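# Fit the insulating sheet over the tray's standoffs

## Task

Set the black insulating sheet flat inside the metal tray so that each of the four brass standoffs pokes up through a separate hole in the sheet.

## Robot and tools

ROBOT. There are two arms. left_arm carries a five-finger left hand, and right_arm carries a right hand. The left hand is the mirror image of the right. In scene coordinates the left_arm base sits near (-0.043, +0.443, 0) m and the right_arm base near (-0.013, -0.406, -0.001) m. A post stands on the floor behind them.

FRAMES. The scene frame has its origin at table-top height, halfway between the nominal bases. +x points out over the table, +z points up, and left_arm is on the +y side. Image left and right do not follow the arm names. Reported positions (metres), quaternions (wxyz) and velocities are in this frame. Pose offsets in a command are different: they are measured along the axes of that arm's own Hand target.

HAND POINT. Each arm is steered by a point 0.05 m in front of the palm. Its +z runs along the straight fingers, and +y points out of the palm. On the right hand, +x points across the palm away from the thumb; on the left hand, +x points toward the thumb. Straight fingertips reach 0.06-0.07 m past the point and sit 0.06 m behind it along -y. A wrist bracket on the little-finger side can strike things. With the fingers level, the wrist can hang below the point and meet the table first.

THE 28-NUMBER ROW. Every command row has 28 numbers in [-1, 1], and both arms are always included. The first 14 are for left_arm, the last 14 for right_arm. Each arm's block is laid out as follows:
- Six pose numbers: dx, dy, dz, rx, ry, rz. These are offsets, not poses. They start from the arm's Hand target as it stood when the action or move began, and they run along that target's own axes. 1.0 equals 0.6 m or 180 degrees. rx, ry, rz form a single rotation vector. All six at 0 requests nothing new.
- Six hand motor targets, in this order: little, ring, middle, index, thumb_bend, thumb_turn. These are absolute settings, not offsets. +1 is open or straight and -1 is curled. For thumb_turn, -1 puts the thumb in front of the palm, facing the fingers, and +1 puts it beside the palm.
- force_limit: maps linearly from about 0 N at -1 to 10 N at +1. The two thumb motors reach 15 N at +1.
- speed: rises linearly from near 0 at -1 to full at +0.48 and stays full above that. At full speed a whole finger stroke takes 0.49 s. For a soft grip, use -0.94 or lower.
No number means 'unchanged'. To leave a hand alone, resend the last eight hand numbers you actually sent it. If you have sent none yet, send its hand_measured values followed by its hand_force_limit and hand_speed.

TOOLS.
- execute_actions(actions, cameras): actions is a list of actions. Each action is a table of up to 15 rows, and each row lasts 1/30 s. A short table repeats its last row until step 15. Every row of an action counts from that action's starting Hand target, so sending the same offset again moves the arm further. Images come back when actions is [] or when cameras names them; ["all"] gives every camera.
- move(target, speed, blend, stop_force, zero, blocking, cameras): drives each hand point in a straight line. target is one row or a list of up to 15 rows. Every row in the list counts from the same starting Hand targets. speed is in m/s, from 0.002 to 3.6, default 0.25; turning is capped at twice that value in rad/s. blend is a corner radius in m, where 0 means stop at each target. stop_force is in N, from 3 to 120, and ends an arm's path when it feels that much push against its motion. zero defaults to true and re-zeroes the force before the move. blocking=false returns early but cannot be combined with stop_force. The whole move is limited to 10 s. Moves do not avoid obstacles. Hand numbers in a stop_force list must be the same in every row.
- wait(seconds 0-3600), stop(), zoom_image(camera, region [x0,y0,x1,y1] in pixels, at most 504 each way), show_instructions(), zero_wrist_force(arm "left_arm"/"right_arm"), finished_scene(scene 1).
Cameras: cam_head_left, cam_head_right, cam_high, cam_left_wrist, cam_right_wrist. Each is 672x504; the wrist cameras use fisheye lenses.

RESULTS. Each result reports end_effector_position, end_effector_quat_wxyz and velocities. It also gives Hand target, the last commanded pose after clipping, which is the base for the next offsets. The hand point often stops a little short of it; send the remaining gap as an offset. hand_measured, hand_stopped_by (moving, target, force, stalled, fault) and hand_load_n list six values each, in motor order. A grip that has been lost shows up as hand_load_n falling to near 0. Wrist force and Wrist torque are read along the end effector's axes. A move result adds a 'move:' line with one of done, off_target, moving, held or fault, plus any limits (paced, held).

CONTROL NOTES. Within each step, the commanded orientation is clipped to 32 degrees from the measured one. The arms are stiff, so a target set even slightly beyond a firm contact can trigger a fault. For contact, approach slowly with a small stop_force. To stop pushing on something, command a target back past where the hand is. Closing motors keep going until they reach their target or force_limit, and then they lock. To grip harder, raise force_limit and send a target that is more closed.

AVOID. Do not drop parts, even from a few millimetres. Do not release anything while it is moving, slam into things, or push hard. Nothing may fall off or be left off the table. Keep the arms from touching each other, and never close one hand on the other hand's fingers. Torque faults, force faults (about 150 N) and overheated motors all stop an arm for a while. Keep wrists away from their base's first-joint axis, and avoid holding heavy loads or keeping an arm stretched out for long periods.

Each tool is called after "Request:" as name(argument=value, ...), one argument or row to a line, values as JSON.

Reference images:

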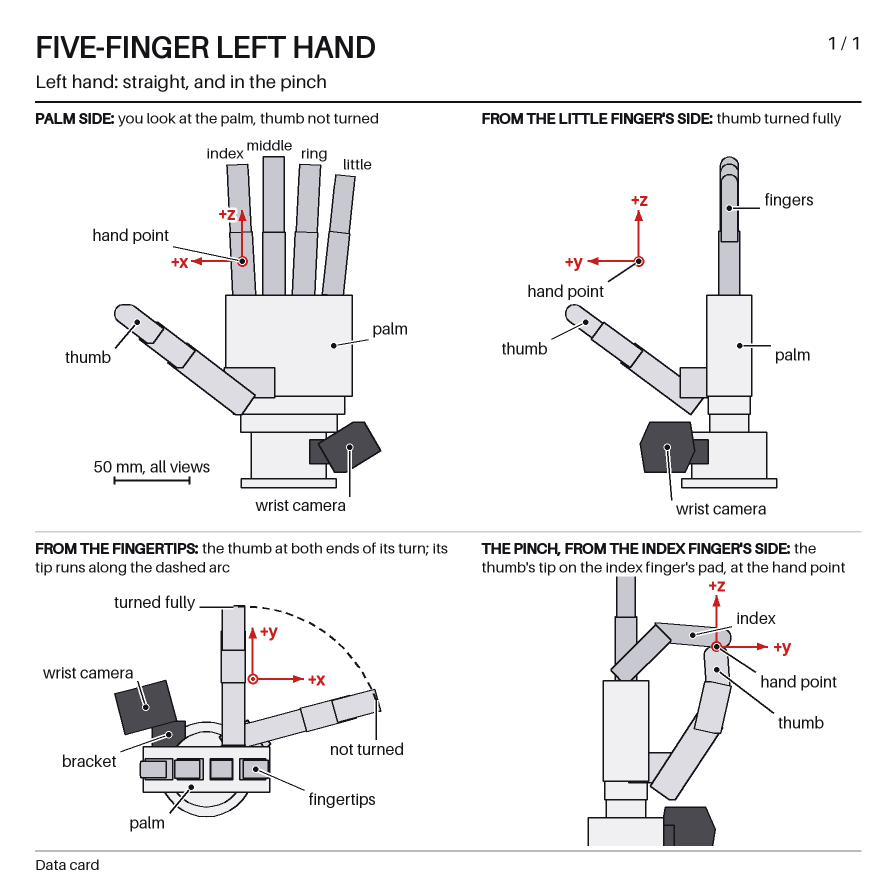

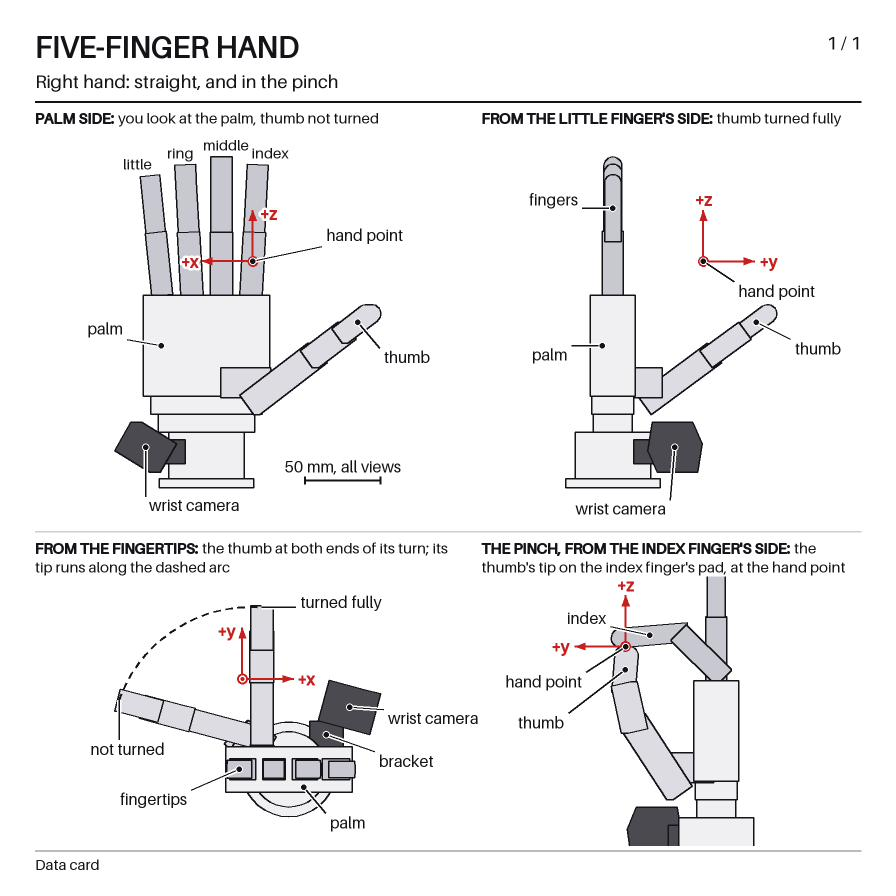

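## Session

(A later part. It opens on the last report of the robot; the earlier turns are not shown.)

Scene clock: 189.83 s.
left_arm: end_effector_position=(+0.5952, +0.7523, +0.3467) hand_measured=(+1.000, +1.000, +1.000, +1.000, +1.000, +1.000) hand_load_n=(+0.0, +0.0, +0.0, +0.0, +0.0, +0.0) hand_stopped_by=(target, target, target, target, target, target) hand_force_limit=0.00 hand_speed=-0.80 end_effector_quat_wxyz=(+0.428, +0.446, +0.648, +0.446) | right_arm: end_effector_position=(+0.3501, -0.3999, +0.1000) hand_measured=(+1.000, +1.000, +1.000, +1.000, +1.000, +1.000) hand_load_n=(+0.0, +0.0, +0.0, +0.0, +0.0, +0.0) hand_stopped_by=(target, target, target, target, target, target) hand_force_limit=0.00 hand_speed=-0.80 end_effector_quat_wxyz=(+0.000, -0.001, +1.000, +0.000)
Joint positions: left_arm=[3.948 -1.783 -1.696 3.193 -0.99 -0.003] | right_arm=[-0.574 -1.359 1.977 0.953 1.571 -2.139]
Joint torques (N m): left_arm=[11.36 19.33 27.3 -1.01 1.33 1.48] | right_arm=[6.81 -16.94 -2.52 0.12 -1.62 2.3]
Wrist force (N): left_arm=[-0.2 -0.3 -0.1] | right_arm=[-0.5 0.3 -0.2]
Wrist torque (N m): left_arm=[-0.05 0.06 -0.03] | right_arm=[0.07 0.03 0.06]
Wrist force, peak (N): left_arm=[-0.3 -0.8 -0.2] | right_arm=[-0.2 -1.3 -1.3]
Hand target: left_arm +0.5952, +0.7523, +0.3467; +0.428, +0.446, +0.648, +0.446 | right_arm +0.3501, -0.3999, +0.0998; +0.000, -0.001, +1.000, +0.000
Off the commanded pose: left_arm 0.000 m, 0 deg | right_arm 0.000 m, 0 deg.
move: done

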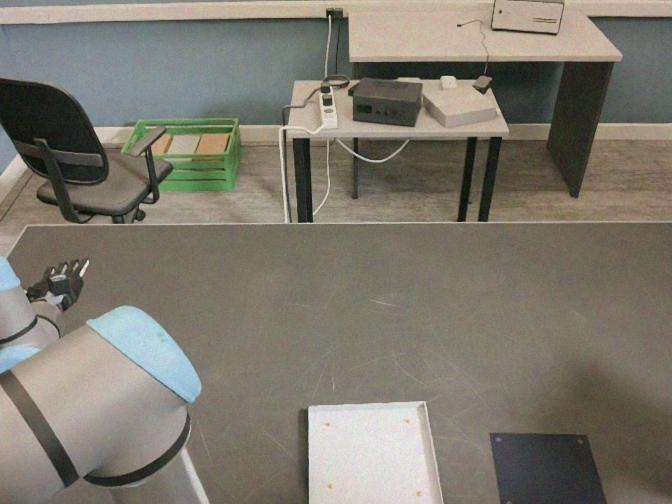

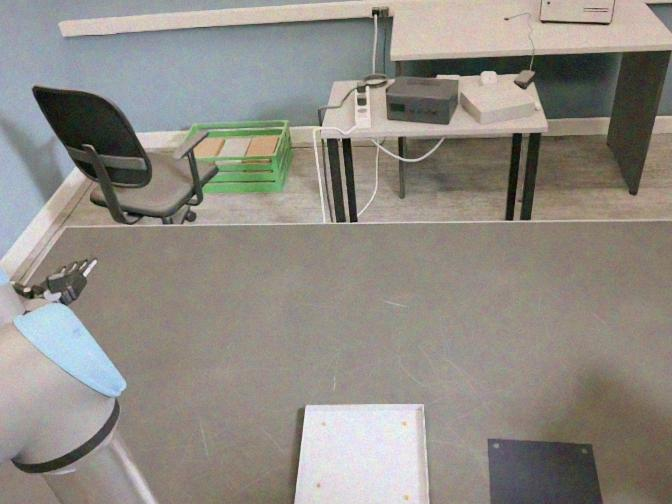

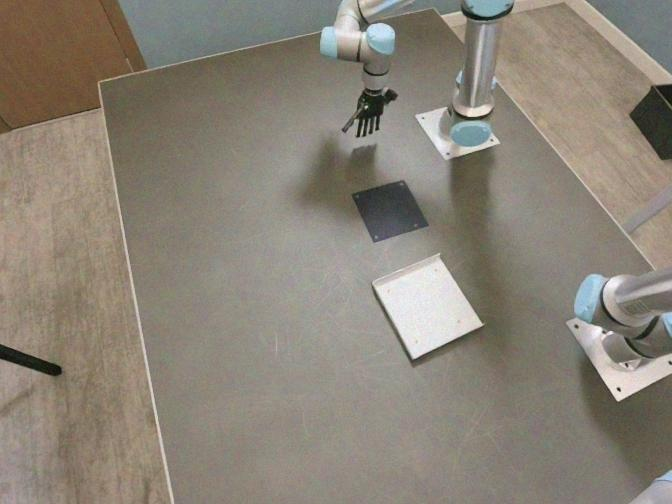

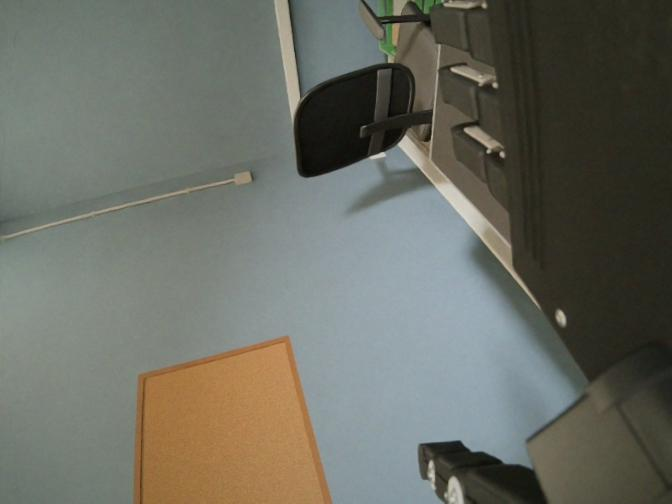

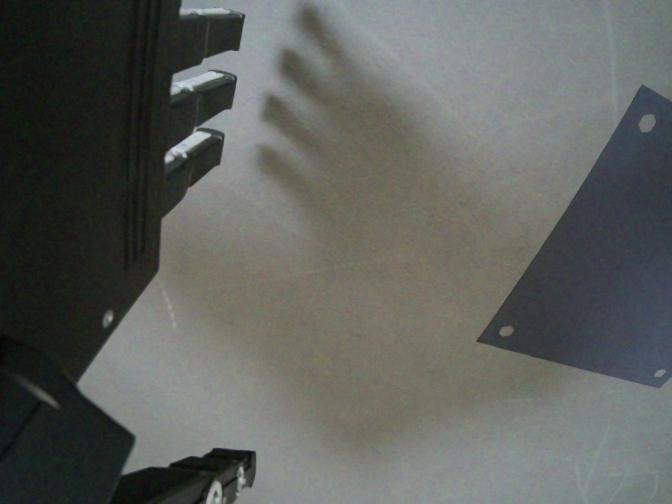

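Request:
move(
  target=[
    [0,0,0,0,0,0, 1,1,1,1,1,1,0,-0.8, 0.01,0.0833,-0.1667,0,0.171,0.47, -1,-1,-0.3,-0.3,1,-1,0,-0.3],
    [0,0,0,0,0,0, 1,1,1,1,1,1,0,-0.8, 0.0217,0.1667,-0.1667,0,0.342,0.94, -1,-1,-0.3,-0.3,1,-1,0,-0.3],
  ],
  speed=0.3,
  blend=[0.03, 0],
  cameras=["all"],
)

Scene clock: 276.83 s.
left_arm: end_effector_position=(+0.5952, +0.7523, +0.3467) hand_measured=(+1.000, +1.000, +1.000, +1.000, +1.000, +1.000) hand_load_n=(+0.0, +0.0, +0.0, +0.0, +0.0, +0.0) hand_stopped_by=(target, target, target, target, target, target) hand_force_limit=0.00 hand_speed=-0.80 end_effector_quat_wxyz=(+0.428, +0.446, +0.648, +0.446) | right_arm: end_effector_position=(+0.3370, -0.2999, +0.1998) hand_measured=(-1.000, -1.000, +1.000, -0.300, +1.000, -1.000) hand_load_n=(+0.0, +0.0, +0.0, +0.0, +0.0, +0.0) hand_stopped_by=(target, target, fault, target, target, target) hand_force_limit=0.00 hand_speed=-0.30 end_effector_quat_wxyz=(-0.342, +0.940, +0.000, +0.000)
Joint positions: left_arm=[3.948 -1.783 -1.696 3.193 -0.99 -0.003] | right_arm=[-0.386 -1.331 1.791 1.412 0.931 1.091]
Joint torques (N m): left_arm=[11.78 19 27.55 -0.96 1.2 1.39] | right_arm=[6.42 -31.82 -26.9 0.92 0.67 2.52]
Wrist force (N): left_arm=[0.0 -0.4 -0.1] | right_arm=[-0.2 0.8 -0.6]
Wrist torque (N m): left_arm=[-0.06 0.03 -0.01] | right_arm=[0.25 -0.02 -0.14]
Wrist force, peak (N): left_arm=[-0.2 -0.8 0.0] | right_arm=[-0.5 1.2 -1.3]
Hand target: left_arm +0.5952, +0.7523, +0.3467; +0.428, +0.446, +0.648, +0.446 | right_arm +0.3370, -0.2999, +0.1998; -0.342, +0.940, +0.000, +0.000
Off the commanded pose: left_arm 0.000 m, 0 deg | right_arm 0.000 m, 0 deg.
move: done

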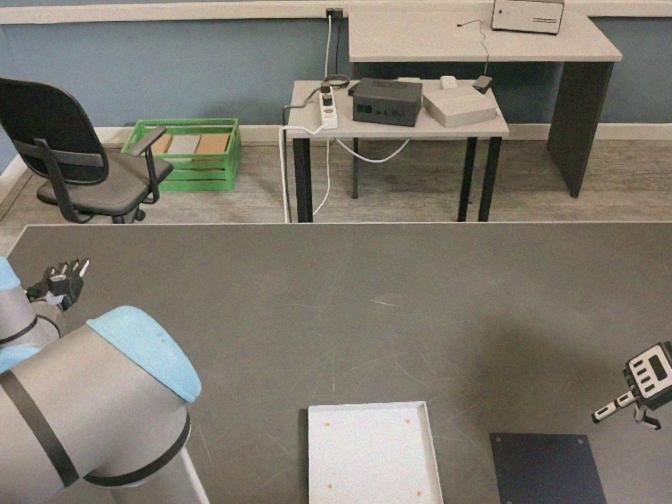

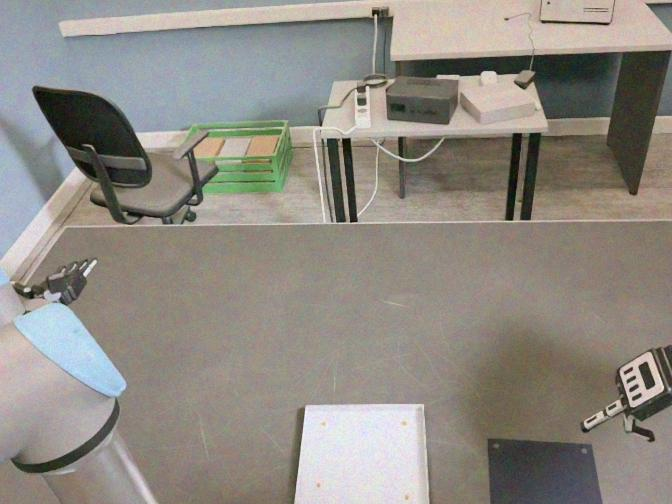

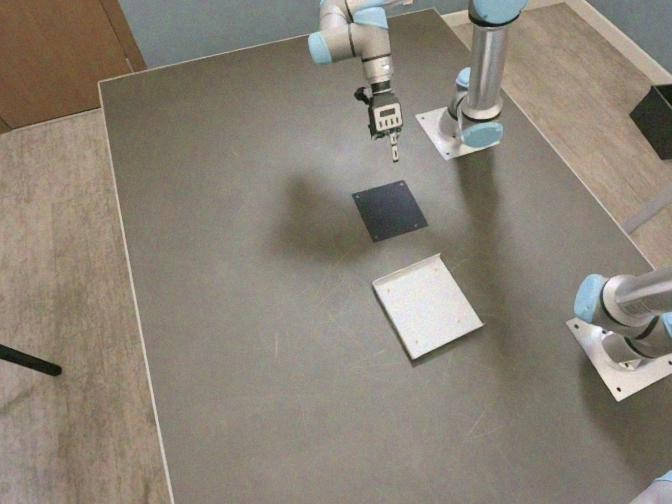

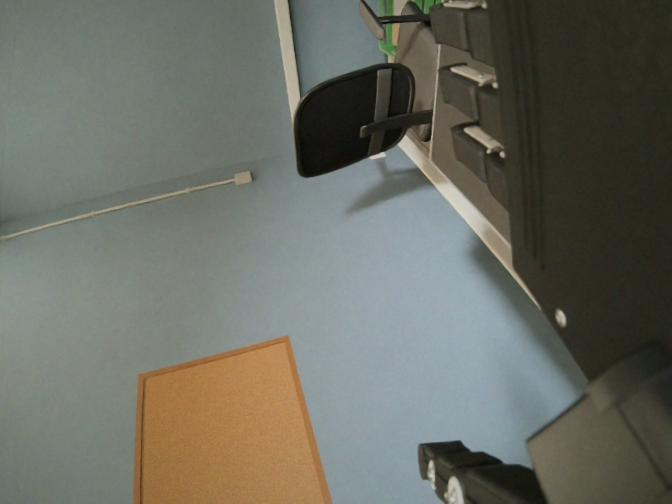

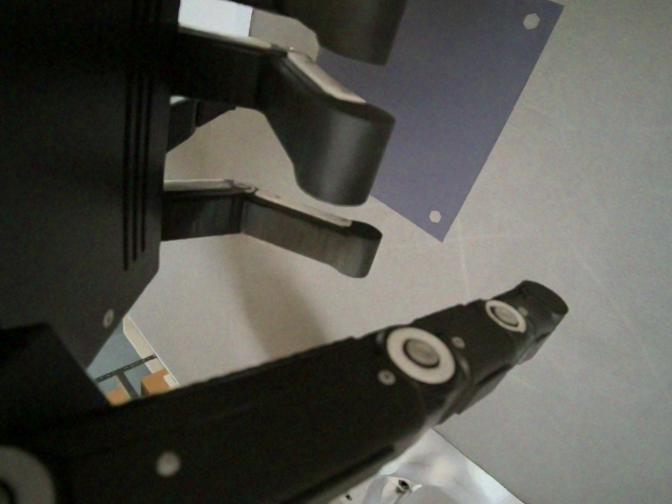

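Request:
move(
  target=[0,0,0,0,0,0, -1,-1,-0.3,-0.3,1,-1,0,-0.3, 0,0.0306,0.2786,0.0556,0,0, -1,-1,1,0,1,-1,0,-0.3],
  speed=0.2,
  cameras=["all"],
)

Scene clock: 295.70 s.
left_arm: end_effector_position=(+0.5952, +0.7523, +0.3467) hand_measured=(-1.000, -1.000, -0.300, -0.300, +1.000, -1.000) hand_load_n=(+0.0, +0.0, +0.0, +0.0, +0.0, +0.0) hand_stopped_by=(target, target, target, target, target, target) hand_force_limit=0.00 hand_speed=-0.30 end_effector_quat_wxyz=(+0.428, +0.446, +0.648, +0.446) | right_arm: end_effector_position=(+0.3369, -0.2066, +0.0600) hand_measured=(-1.000, -1.000, +1.000, +0.000, +1.000, -1.000) hand_load_n=(+0.0, +0.0, +0.0, +0.0, +0.0, +0.0) hand_stopped_by=(target, target, fault, target, target, target) hand_force_limit=0.00 hand_speed=-0.30 end_effector_quat_wxyz=(-0.422, +0.906, +0.000, +0.000)
Joint positions: left_arm=[3.948 -1.783 -1.696 3.193 -0.99 -0.003] | right_arm=[-0.24 -1.082 1.94 0.982 0.73 1.218]
Joint torques (N m): left_arm=[10.77 19.4 17.41 -0.88 1.29 1.45] | right_arm=[5.84 -21.65 -21.33 0.61 -2.93 2.62]
Wrist force (N): left_arm=[-0.2 -0.1 -0.2] | right_arm=[-0.1 1.1 -1.1]
Wrist torque (N m): left_arm=[-0.03 0.05 -0.02] | right_arm=[0.36 0.01 -0.15]
Wrist force, peak (N): left_arm=[-0.2 -0.6 -0.3] | right_arm=[-0.3 1.0 -1.2]
Hand target: left_arm +0.5952, +0.7523, +0.3467; +0.428, +0.446, +0.648, +0.446 | right_arm +0.3369, -0.2066, +0.0600; -0.423, +0.906, +0.000, +0.000
Off the commanded pose: left_arm 0.000 m, 0 deg | right_arm 0.000 m, 0 deg.
move: done

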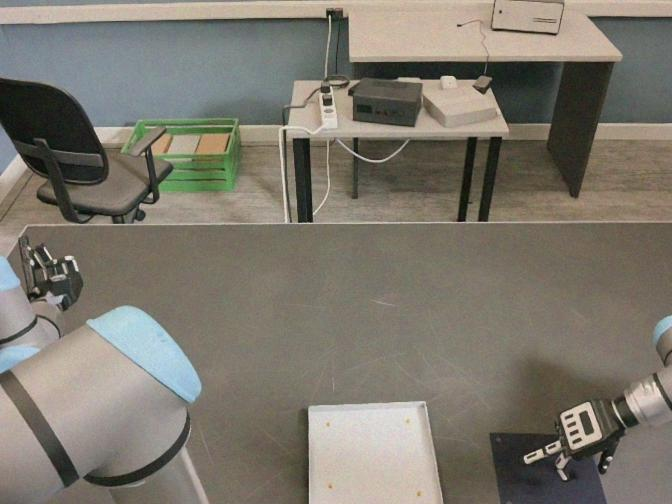

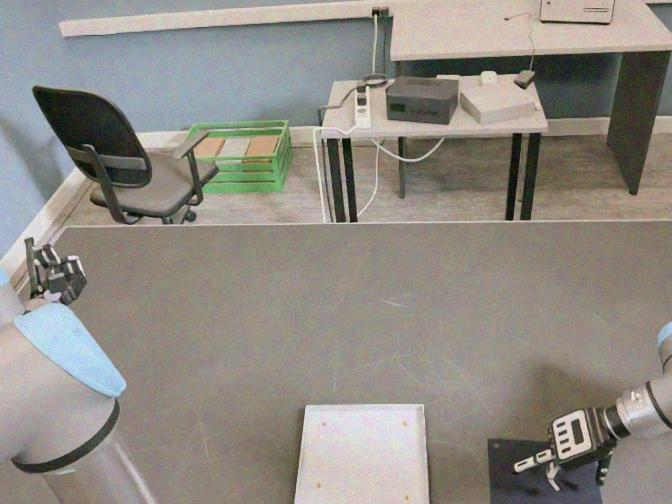

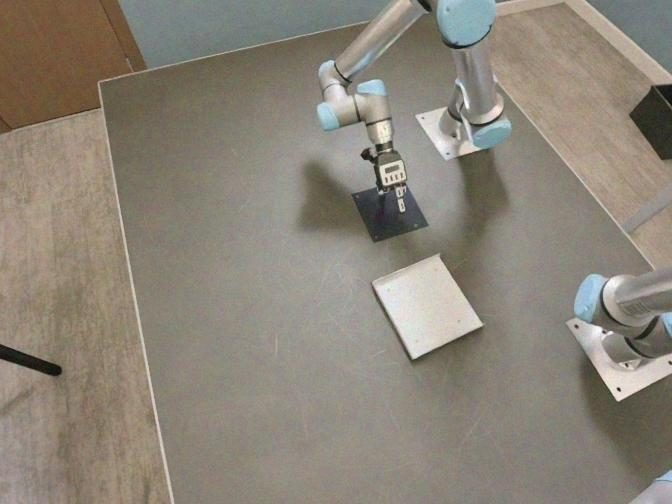

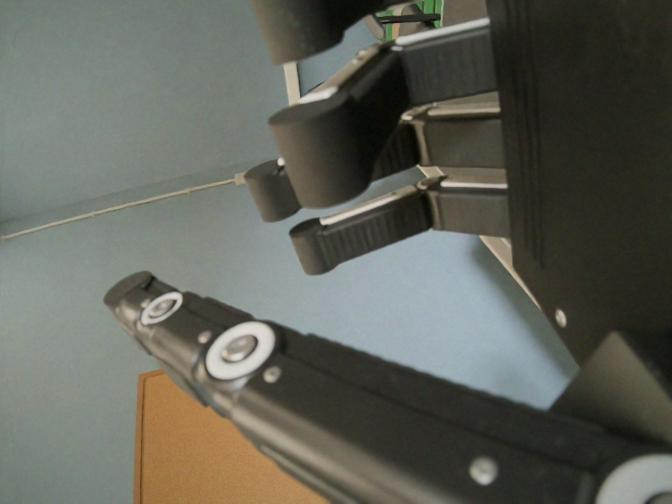

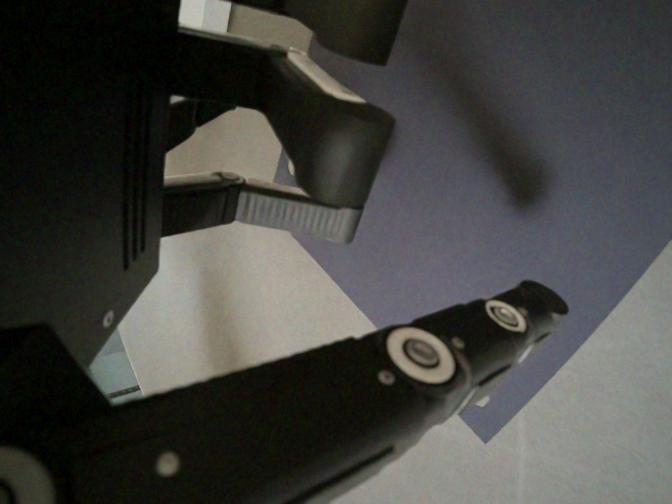

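Request:
move(
  target=[0,0,0,0,0,0, -1,-1,-0.3,-0.3,1,-1,0,-0.3, 0,0.0319,0.0268,0,0,0, -1,-1,1,0,1,-1,0,-0.3],
  speed=0.08,
)

Request:
move(
  target=[0,0,0,0,0,0, -1,-1,-0.3,-0.3,1,-1,0,-0.3, 0,0.0383,0.0322,0,0,0, -1,-1,1,0,1,-1,0,-0.3],
  speed=0.008,
  stop_force=4,
  cameras=["cam_head_right","cam_high","cam_right_wrist"],
)

Scene clock: 302.50 s.
left_arm: end_effector_position=(+0.5952, +0.7523, +0.3467) hand_measured=(-1.000, -1.000, -0.300, -0.300, +1.000, -1.000) hand_load_n=(+0.0, +0.0, +0.0, +0.0, +0.0, +0.0) hand_stopped_by=(target, target, target, target, target, target) hand_force_limit=0.00 hand_speed=-0.30 end_effector_quat_wxyz=(+0.428, +0.446, +0.648, +0.446) | right_arm: end_effector_position=(+0.3369, -0.2066, +0.0351) hand_measured=(-1.000, -1.000, +1.000, +0.000, +1.000, -1.000) hand_load_n=(+0.0, +0.0, +0.0, +0.0, +0.0, +0.0) hand_stopped_by=(target, target, fault, target, target, target) hand_force_limit=0.00 hand_speed=-0.30 end_effector_quat_wxyz=(-0.422, +0.906, +0.000, +0.000)
Joint positions: left_arm=[3.948 -1.783 -1.696 3.193 -0.99 -0.003] | right_arm=[-0.24 -1.033 1.95 0.922 0.73 1.218]
Joint torques (N m): left_arm=[9.99 20.7 15.16 -1.14 1.04 1.34] | right_arm=[6.52 -21.21 1.23 0.69 -0.77 2.45]
Wrist force (N): left_arm=[0.0 -0.2 -0.4] | right_arm=[-0.2 1.1 -0.8]
Wrist torque (N m): left_arm=[-0.03 0.02 -0.01] | right_arm=[0.34 -0.01 -0.17]
Wrist force, peak (N): left_arm=[0.0 -0.7 -0.1] | right_arm=[-0.2 1.2 -1.3]
Hand target: left_arm +0.5952, +0.7523, +0.3467; +0.428, +0.446, +0.648, +0.446 | right_arm +0.3369, -0.2066, +0.0350; -0.423, +0.906, +0.000, +0.000
Off the commanded pose: left_arm 0.000 m, 0 deg | right_arm 0.000 m, 0 deg.
move: done

Scene clock: 305.53 s.
left_arm: end_effector_position=(+0.5952, +0.7523, +0.3467) hand_measured=(-1.000, -1.000, -0.300, -0.300, +1.000, -1.000) hand_load_n=(+0.0, +0.0, +0.0, +0.0, -0.5, +0.0) hand_stopped_by=(target, target, target, target, target, target) hand_force_limit=0.00 hand_speed=-0.30 end_effector_quat_wxyz=(+0.428, +0.446, +0.648, +0.446) | right_arm: end_effector_position=(+0.3368, -0.2065, +0.0196) hand_measured=(-1.000, -1.000, +1.000, +0.000, +1.000, -1.000) hand_load_n=(+0.0, +0.0, +0.0, +0.0, +0.0, +0.0) hand_stopped_by=(target, target, fault, target, target, target) hand_force_limit=0.00 hand_speed=-0.30 end_effector_quat_wxyz=(-0.423, +0.906, +0.000, -0.001)
Joint positions: left_arm=[3.948 -1.783 -1.696 3.193 -0.99 -0.003] | right_arm=[-0.24 -1.001 1.955 0.886 0.73 1.218]
Joint torques (N m): left_arm=[11.28 23.47 14.91 -0.93 1.12 1.32] | right_arm=[2.93 -37.95 -17.38 4.11 1 1.15]
Wrist force (N): left_arm=[-0.2 -0.5 -0.2] | right_arm=[-0.2 -1.8 -2.1]
Wrist torque (N m): left_arm=[-0.09 0.05 -0.01] | right_arm=[0.29 0.01 -0.20]
Wrist force, peak (N): left_arm=[-0.2 -0.6 -0.2] | right_arm=[-0.6 -6.9 -4.0]
Hand target: left_arm +0.5952, +0.7523, +0.3467; +0.428, +0.446, +0.648, +0.446 | right_arm +0.3368, -0.2065, +0.0196; -0.423, +0.906, +0.000, +0.000 (not the last commanded pose)
Off the commanded pose: left_arm 0.000 m, 0 deg | right_arm 0.015 m, 0 deg.
move: contact (right_arm)

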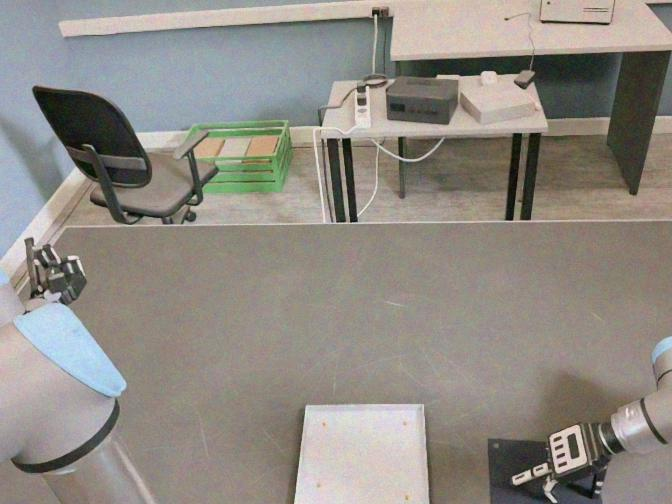

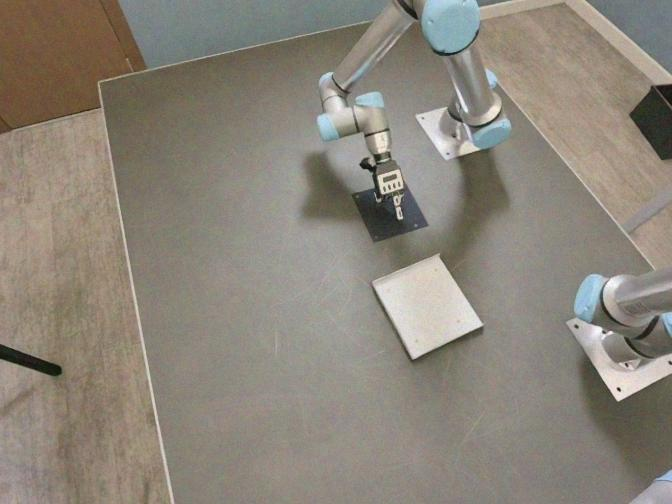

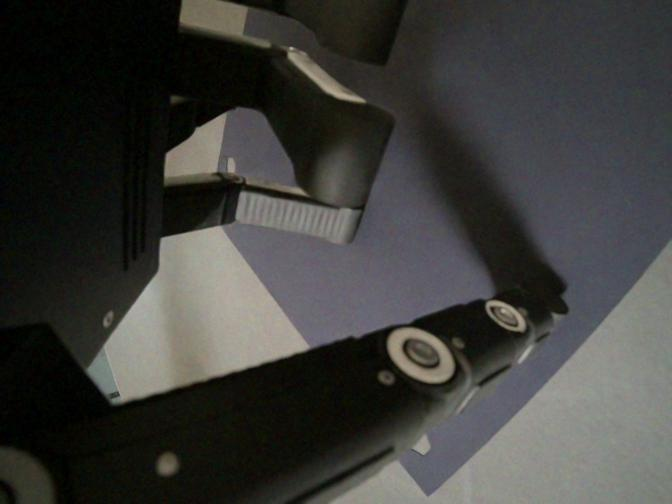

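Request:
execute_actions(
  actions=[
    [[0,0,0,0,0,0,-1,-1,-0.3,-0.3,1,-1,0,-0.3,0,0.00115,0.00096,0,0,0,-1,-1,1,-0.022,0.917,-1,0,-0.94]],
    [[0,0,0,0,0,0,-1,-1,-0.3,-0.3,1,-1,0,-0.3,0,0.00115,0.00096,0,0,0,-1,-1,1,-0.044,0.834,-1,0,-0.94]],
    [[0,0,0,0,0,0,-1,-1,-0.3,-0.3,1,-1,0,-0.3,0,0.00115,0.00096,0,0,0,-1,-1,1,-0.066,0.75,-1,0,-0.94]],
  ],
  cameras=["cam_head_right","cam_right_wrist"],
)

Request:
zoom_image(
  camera="cam_head_right",
  region=[470, 400, 640, 504],
)

Scene clock: 316.40 s.
left_arm: end_effector_position=(+0.5952, +0.7523, +0.3467) hand_measured=(-1.000, -1.000, -0.300, -0.300, +1.000, -1.000) hand_load_n=(+0.0, +0.0, +0.0, +0.0, +0.0, +0.0) hand_stopped_by=(target, target, target, target, target, target) hand_force_limit=0.00 hand_speed=-0.30 end_effector_quat_wxyz=(+0.428, +0.446, +0.648, +0.446) | right_arm: end_effector_position=(+0.3368, -0.2066, +0.0169) hand_measured=(-1.000, -1.000, +1.000, -0.066, +0.878, -1.000) hand_load_n=(+0.0, +0.0, +0.0, +0.0, +7.0, +0.0) hand_stopped_by=(target, target, fault, target, force, target) hand_force_limit=0.00 hand_speed=-0.94 end_effector_quat_wxyz=(-0.423, +0.906, +0.000, +0.000)
Joint positions: left_arm=[3.948 -1.783 -1.696 3.193 -0.99 -0.003] | right_arm=[-0.24 -0.996 1.956 0.88 0.73 1.218]
Joint torques (N m): left_arm=[8.88 25.58 14.57 -0.62 0.94 1.23] | right_arm=[-2.32 -17.7 2.51 -1.49 -0.14 -1.7]
Wrist force (N): left_arm=[0.0 -0.2 -0.2] | right_arm=[-1.7 -11.6 -14.7]
Wrist torque (N m): left_arm=[-0.04 0.02 -0.01] | right_arm=[-0.18 0.28 -0.28]
Wrist force, peak (N): left_arm=[-0.3 -0.5 -0.4] | right_arm=[-1.6 -11.9 -14.7]
Hand target: left_arm +0.5952, +0.7523, +0.3467; +0.428, +0.446, +0.648, +0.446 | right_arm +0.3368, -0.2066, +0.0169; -0.423, +0.906, +0.000, +0.000
Off the commanded pose: left_arm 0.000 m, 0 deg | right_arm 0.000 m, 0 deg.

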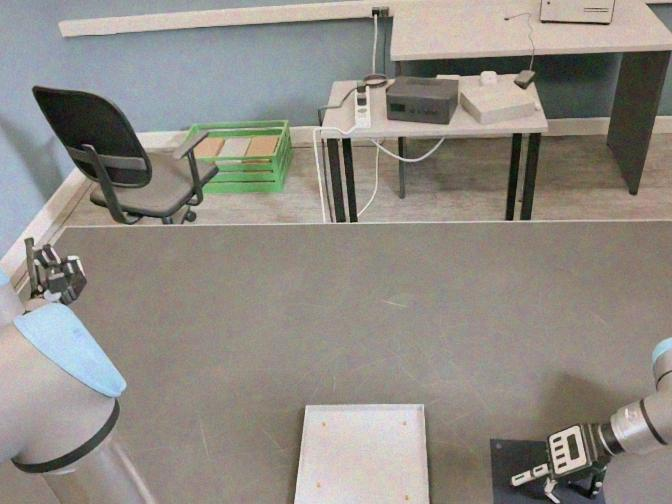

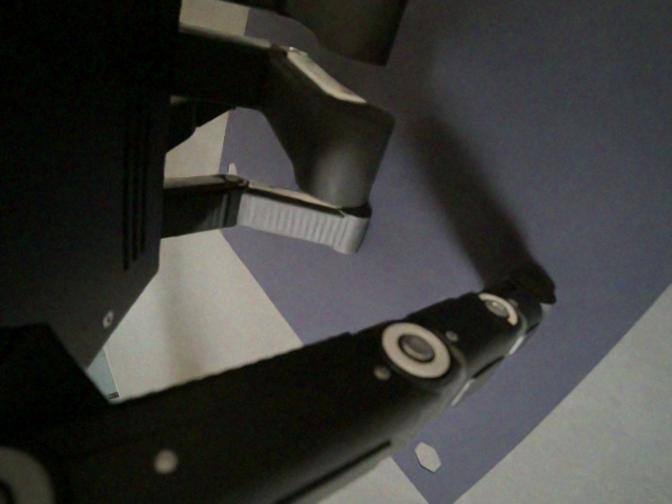

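Scaled by 2.965.

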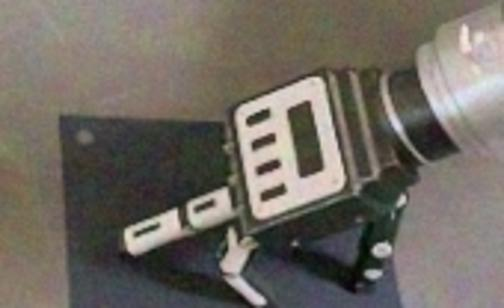

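Request:
execute_actions(
  actions=[
    [[0,0,0,0,0,0,-1,-1,-0.3,-0.3,1,-1,0,-0.3,0,-0.00192,-0.0016,0,0,0,-1,-1,1,-0.066,0.878,-1,0,-0.94]],
    [[0,0,0,0,0,0,-1,-1,-0.3,-0.3,1,-1,0,-0.3,0,0,0,0,0,0,-1,-1,1,-0.08,0.75,-1,0,-0.94]],
    [[0,0,0,0,0,0,-1,-1,-0.3,-0.3,1,-1,0,-0.3,0,0,0,0,0,0,-1,-1,1,-0.08,0.75,-1,0,-0.94]],
  ],
  cameras=["cam_head_right","cam_right_wrist"],
)

Scene clock: 323.70 s.
left_arm: end_effector_position=(+0.5952, +0.7523, +0.3467) hand_measured=(-1.000, -1.000, -0.300, -0.300, +1.000, -1.000) hand_load_n=(+0.0, +0.0, +0.0, +0.5, +0.0, +0.0) hand_stopped_by=(target, target, target, target, target, target) hand_force_limit=0.00 hand_speed=-0.30 end_effector_quat_wxyz=(+0.428, +0.446, +0.648, +0.446) | right_arm: end_effector_position=(+0.3368, -0.2066, +0.0184) hand_measured=(-1.000, -1.000, +1.000, -0.080, +0.750, -1.000) hand_load_n=(+0.0, +0.0, +0.0, +0.0, +0.0, +0.0) hand_stopped_by=(target, target, fault, target, target, target) hand_force_limit=0.00 hand_speed=-0.94 end_effector_quat_wxyz=(-0.423, +0.906, +0.000, +0.000)
Joint positions: left_arm=[3.948 -1.783 -1.696 3.193 -0.99 -0.003] | right_arm=[-0.24 -0.999 1.955 0.883 0.73 1.218]
Joint torques (N m): left_arm=[9.27 25.91 15.17 -0.68 0.85 1.22] | right_arm=[4.47 -38.61 -19.68 4.53 -2.46 2.32]
Wrist force (N): left_arm=[-0.3 -0.4 -0.1] | right_arm=[0.0 1.0 -0.9]
Wrist torque (N m): left_arm=[-0.07 0.08 -0.02] | right_arm=[0.32 -0.07 -0.17]
Wrist force, peak (N): left_arm=[-0.3 -0.5 -0.4] | right_arm=[-1.7 -12.0 -15.0]
Hand target: left_arm +0.5952, +0.7523, +0.3467; +0.428, +0.446, +0.648, +0.446 | right_arm +0.3368, -0.2066, +0.0184; -0.423, +0.906, +0.000, +0.000
Off the commanded pose: left_arm 0.000 m, 0 deg | right_arm 0.000 m, 0 deg.

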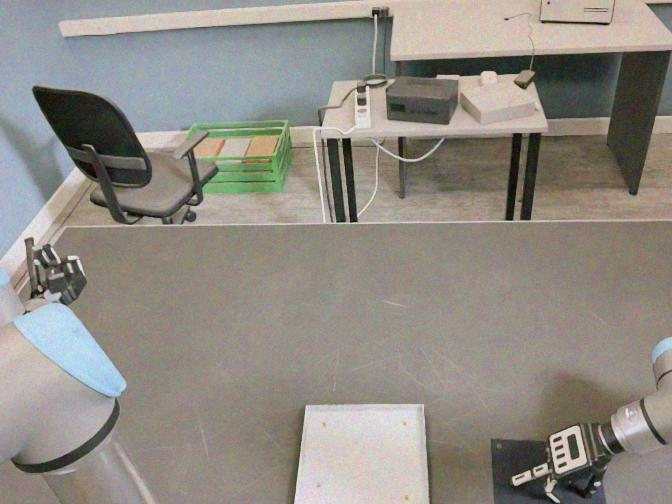

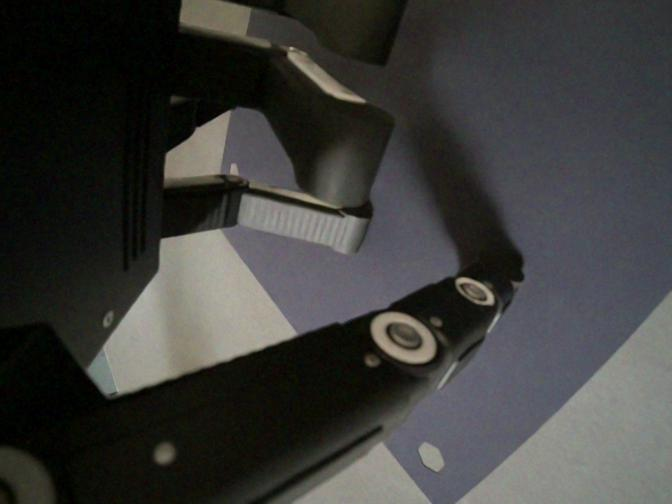

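Request:
execute_actions(
  actions=[
    [[0,0,0,0,0,0,-1,-1,-0.3,-0.3,1,-1,0,-0.3,0,0.00185,0.00155,0,0,0,-1,-1,1,-0.1,0.75,-1,0.6,-0.94]],
    [[0,0,0,0,0,0,-1,-1,-0.3,-0.3,1,-1,0,-0.3,0,0.00185,0.00155,0,0,0,-1,-1,1,-0.1,0.75,-1,0.6,-0.94]],
  ],
  cameras=["cam_right_wrist"],
)

Request:
execute_actions(
  actions=[
    [[0,0,0,0,0,0,-1,-1,-0.3,-0.3,1,-1,0,-0.3,0,0.00128,0.00107,0,0,0,-1,-1,1,-0.13,0.667,-1,0.6,-0.94]],
    [[0,0,0,0,0,0,-1,-1,-0.3,-0.3,1,-1,0,-0.3,0,0.00128,0.00107,0,0,0,-1,-1,1,-0.16,0.583,-1,0.6,-0.94]],
    [[0,0,0,0,0,0,-1,-1,-0.3,-0.3,1,-1,0,-0.3,0,0.00128,0.00107,0,0,0,-1,-1,1,-0.19,0.5,-1,0.6,-0.94]],
  ],
  cameras=["cam_head_right","cam_right_wrist"],
)

Scene clock: 343.60 s.
left_arm: end_effector_position=(+0.5952, +0.7523, +0.3467) hand_measured=(-1.000, -1.000, -0.300, -0.300, +1.000, -1.000) hand_load_n=(+0.0, +0.0, +0.0, +0.0, +0.0, +0.0) hand_stopped_by=(target, target, target, target, target, target) hand_force_limit=0.00 hand_speed=-0.30 end_effector_quat_wxyz=(+0.428, +0.446, +0.648, +0.446) | right_arm: end_effector_position=(+0.3368, -0.2065, +0.0155) hand_measured=(-1.000, -1.000, +1.000, -0.100, +0.750, -1.000) hand_load_n=(+0.0, +0.0, +0.0, +0.0, +3.0, +0.0) hand_stopped_by=(target, target, fault, target, target, target) hand_force_limit=0.60 hand_speed=-0.94 end_effector_quat_wxyz=(-0.423, +0.906, +0.000, +0.000)
Joint positions: left_arm=[3.948 -1.783 -1.696 3.193 -0.99 -0.003] | right_arm=[-0.24 -0.993 1.956 0.876 0.73 1.218]
Joint torques (N m): left_arm=[7.79 26.52 16.65 -0.53 0.36 1.1] | right_arm=[1.52 -16.64 4.56 -1.43 1.13 0.96]
Wrist force (N): left_arm=[-0.1 -0.4 -0.2] | right_arm=[-0.7 -12.6 -18.1]
Wrist torque (N m): left_arm=[-0.05 0.03 -0.01] | right_arm=[-0.53 0.31 -0.31]
Wrist force, peak (N): left_arm=[-0.1 -0.6 -0.1] | right_arm=[-0.9 -12.9 -17.9]
Hand target: left_arm +0.5952, +0.7523, +0.3467; +0.428, +0.446, +0.648, +0.446 | right_arm +0.3368, -0.2066, +0.0155; -0.423, +0.906, +0.000, +0.000
Off the commanded pose: left_arm 0.000 m, 0 deg | right_arm 0.000 m, 0 deg.

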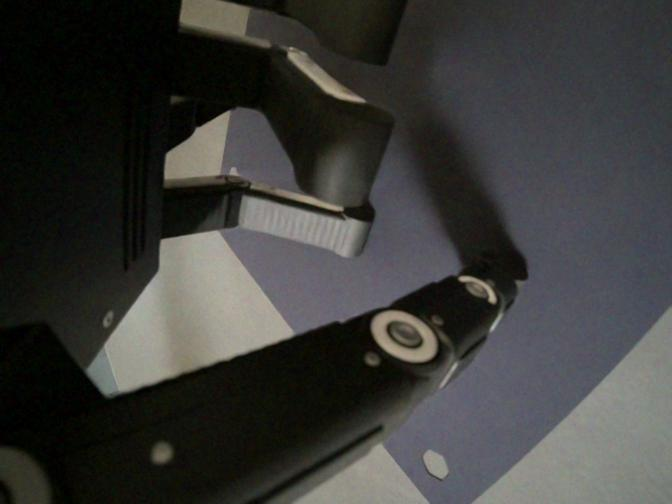

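Scene clock: 345.30 s.
left_arm: end_effector_position=(+0.5952, +0.7523, +0.3467) hand_measured=(-1.000, -1.000, -0.300, -0.300, +1.000, -1.000) hand_load_n=(+0.0, +0.0, +0.0, +0.0, +0.0, +0.0) hand_stopped_by=(target, target, target, target, target, target) hand_force_limit=0.00 hand_speed=-0.30 end_effector_quat_wxyz=(+0.428, +0.446, +0.648, +0.446) | right_arm: end_effector_position=(+0.3368, -0.2066, +0.0125) hand_measured=(-1.000, -1.000, +1.000, -0.190, +0.714, -1.000) hand_load_n=(+0.0, +0.5, +0.0, +0.0, +9.0, -3.0) hand_stopped_by=(target, target, fault, target, force, target) hand_force_limit=0.60 hand_speed=-0.94 end_effector_quat_wxyz=(-0.423, +0.906, +0.000, +0.000)
Joint positions: left_arm=[3.948 -1.783 -1.696 3.193 -0.99 -0.003] | right_arm=[-0.24 -0.987 1.957 0.87 0.73 1.218]
Joint torques (N m): left_arm=[7.04 28.74 13.57 -0.47 0.71 1.35] | right_arm=[0.37 0.53 8.92 -11 1.54 -2.75]
Wrist force (N): left_arm=[0.0 -0.2 -0.2] | right_arm=[-4.8 -48.5 -64.4]
Wrist torque (N m): left_arm=[-0.03 0.02 -0.01] | right_arm=[-3.01 1.34 -0.84]
Wrist force, peak (N): left_arm=[-0.3 -0.6 -0.2] | right_arm=[-4.8 -48.5 -64.4]
Hand target: left_arm +0.5952, +0.7523, +0.3467; +0.428, +0.446, +0.648, +0.446 | right_arm +0.3368, -0.2066, +0.0125; -0.423, +0.906, +0.000, +0.000
Off the commanded pose: left_arm 0.000 m, 0 deg | right_arm 0.000 m, 0 deg.

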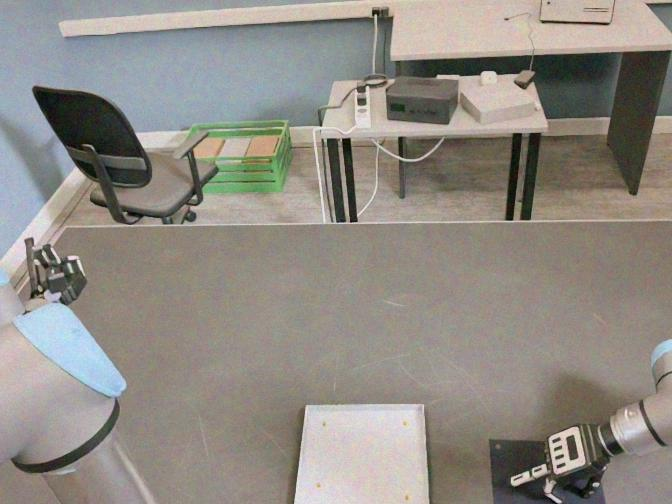

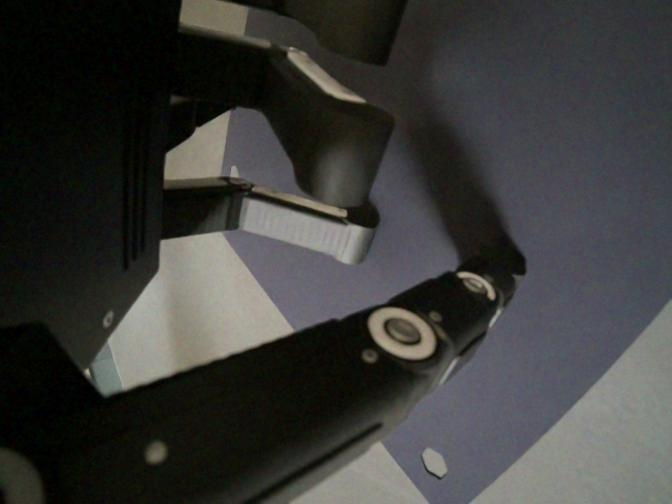

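Request:
execute_actions(
  actions=[
    [[0,0,0,0,0,0,-1,-1,-0.3,-0.3,1,-1,0,-0.3,0,-0.0064,-0.00536,0,0,0,-1,-1,1,-0.19,0.714,-1,0.6,-0.94]],
  ],
)

Scene clock: 347.50 s.
left_arm: end_effector_position=(+0.5952, +0.7523, +0.3467) hand_measured=(-1.000, -1.000, -0.300, -0.300, +1.000, -1.000) hand_load_n=(+0.0, +0.0, +0.5, +0.0, +0.0, +0.0) hand_stopped_by=(target, target, target, target, target, target) hand_force_limit=0.00 hand_speed=-0.30 end_effector_quat_wxyz=(+0.428, +0.446, +0.648, +0.446) | right_arm: end_effector_position=(+0.3368, -0.2066, +0.0175) hand_measured=(-1.000, -1.000, +1.000, -0.190, +0.714, -1.000) hand_load_n=(+0.0, +0.0, +0.0, +0.0, +0.0, +0.0) hand_stopped_by=(target, target, fault, target, target, target) hand_force_limit=0.60 hand_speed=-0.94 end_effector_quat_wxyz=(-0.423, +0.906, +0.000, +0.000)
Joint positions: left_arm=[3.948 -1.783 -1.696 3.193 -0.99 -0.003] | right_arm=[-0.24 -0.997 1.956 0.881 0.73 1.218]
Joint torques (N m): left_arm=[6.3 28.35 14.72 -0.35 0.48 1.13] | right_arm=[6.65 -38.65 -19.38 4.77 -2.87 0.05]
Wrist force (N): left_arm=[-0.4 -0.3 0.0] | right_arm=[0.4 0.9 -1.0]
Wrist torque (N m): left_arm=[-0.07 0.09 -0.03] | right_arm=[0.28 -0.14 -0.14]
Wrist force, peak (N): left_arm=[-0.3 -0.5 -0.3] | right_arm=[-5.0 -49.1 -65.2]
Hand target: left_arm +0.5952, +0.7523, +0.3467; +0.428, +0.446, +0.648, +0.446 | right_arm +0.3368, -0.2066, +0.0175; -0.423, +0.906, +0.000, +0.000
Off the commanded pose: left_arm 0.000 m, 0 deg | right_arm 0.000 m, 0 deg.

Request:
move(
  target=[0,0,0,0,0,0, -1,-1,-0.3,-0.3,1,-1,0,-0.3, 0,0,0,0,0,0, -1,-1,1,-0.09,0.714,-1,0.6,-0.5],
)

Request:
move(
  target=[0,0,0,0,0,0, -1,-1,-0.3,-0.3,1,-1,0,-0.3, 0,0.00383,0.00322,0,0,0, -1,-1,1,-0.09,0.714,-1,0.6,-0.5],
  speed=0.004,
  stop_force=8,
  cameras=["cam_right_wrist"],
)

Scene clock: 396.07 s.
left_arm: end_effector_position=(+0.5952, +0.7523, +0.3467) hand_measured=(-1.000, -1.000, -0.300, -0.300, +1.000, -1.000) hand_load_n=(+0.0, +0.0, +0.0, +0.0, +0.0, +0.0) hand_stopped_by=(target, target, target, target, target, target) hand_force_limit=0.00 hand_speed=-0.30 end_effector_quat_wxyz=(+0.428, +0.446, +0.648, +0.446) | right_arm: end_effector_position=(+0.3368, -0.2066, +0.0175) hand_measured=(-1.000, -1.000, +1.000, -0.090, +0.714, -1.000) hand_load_n=(+0.0, +0.0, -0.5, +0.0, +0.0, +0.0) hand_stopped_by=(target, target, fault, target, target, target) hand_force_limit=0.60 hand_speed=-0.50 end_effector_quat_wxyz=(-0.423, +0.906, +0.000, +0.000)
Joint positions: left_arm=[3.948 -1.783 -1.696 3.193 -0.99 -0.003] | right_arm=[-0.24 -0.997 1.956 0.881 0.73 1.218]
Joint torques (N m): left_arm=[5.01 31.17 15.71 -0.3 0.3 1.1] | right_arm=[6.02 -38.44 -19.88 4.5 -2.96 2.02]
Wrist force (N): left_arm=[-0.1 -0.4 0.1] | right_arm=[0.4 0.8 -1.0]
Wrist torque (N m): left_arm=[-0.08 0.04 -0.01] | right_arm=[0.27 -0.14 -0.14]
Wrist force, peak (N): left_arm=[-0.2 -0.4 -0.5] | right_arm=[0.5 0.9 -1.2]
Hand target: left_arm +0.5952, +0.7523, +0.3467; +0.428, +0.446, +0.648, +0.446 | right_arm +0.3368, -0.2066, +0.0175; -0.423, +0.906, +0.000, +0.000
Off the commanded pose: left_arm 0.000 m, 0 deg | right_arm 0.000 m, 0 deg.
move: done

Scene clock: 397.80 s.
left_arm: end_effector_position=(+0.5952, +0.7523, +0.3467) hand_measured=(-1.000, -1.000, -0.300, -0.300, +1.000, -1.000) hand_load_n=(+0.5, +0.0, +0.0, +0.0, +0.0, +0.0) hand_stopped_by=(target, target, target, target, target, target) hand_force_limit=0.00 hand_speed=-0.30 end_effector_quat_wxyz=(+0.428, +0.446, +0.648, +0.446) | right_arm: end_effector_position=(+0.3369, -0.2066, +0.0163) hand_measured=(-1.000, -1.000, +1.000, -0.090, +0.714, -1.000) hand_load_n=(+0.0, +0.0, +0.0, -1.0, +0.0, +0.0) hand_stopped_by=(target, target, fault, target, target, target) hand_force_limit=0.60 hand_speed=-0.50 end_effector_quat_wxyz=(-0.423, +0.906, +0.000, +0.000)
Joint positions: left_arm=[3.948 -1.783 -1.696 3.193 -0.99 -0.003] | right_arm=[-0.24 -0.995 1.956 0.878 0.73 1.218]
Joint torques (N m): left_arm=[5.69 29.44 15.28 -0.24 0.32 1.36] | right_arm=[6.36 -36.45 -19.44 3.28 1.19 1.95]
Wrist force (N): left_arm=[0.0 -0.3 0.0] | right_arm=[-0.6 -5.4 -6.2]
Wrist torque (N m): left_arm=[-0.07 0.03 -0.01] | right_arm=[0.06 0.03 -0.22]
Wrist force, peak (N): left_arm=[0.2 -0.5 -0.2] | right_arm=[0.0 -9.0 -8.8]
Hand target: left_arm +0.5952, +0.7523, +0.3467; +0.428, +0.446, +0.648, +0.446 | right_arm +0.3369, -0.2066, +0.0163; -0.423, +0.906, +0.000, +0.000 (not the last commanded pose)
Off the commanded pose: left_arm 0.000 m, 0 deg | right_arm 0.002 m, 0 deg.
move: contact (right_arm)

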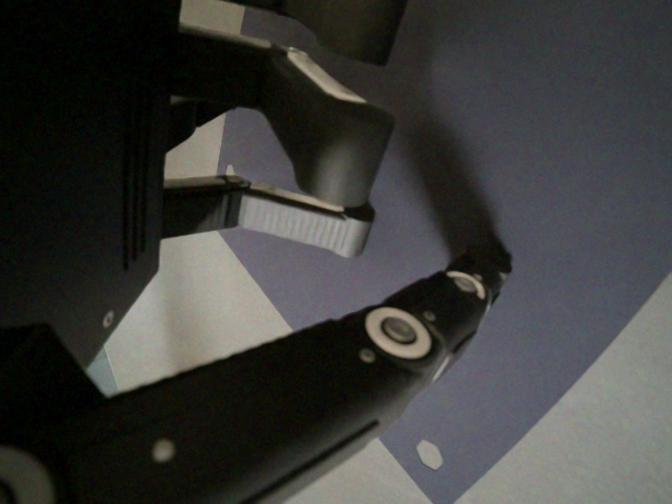

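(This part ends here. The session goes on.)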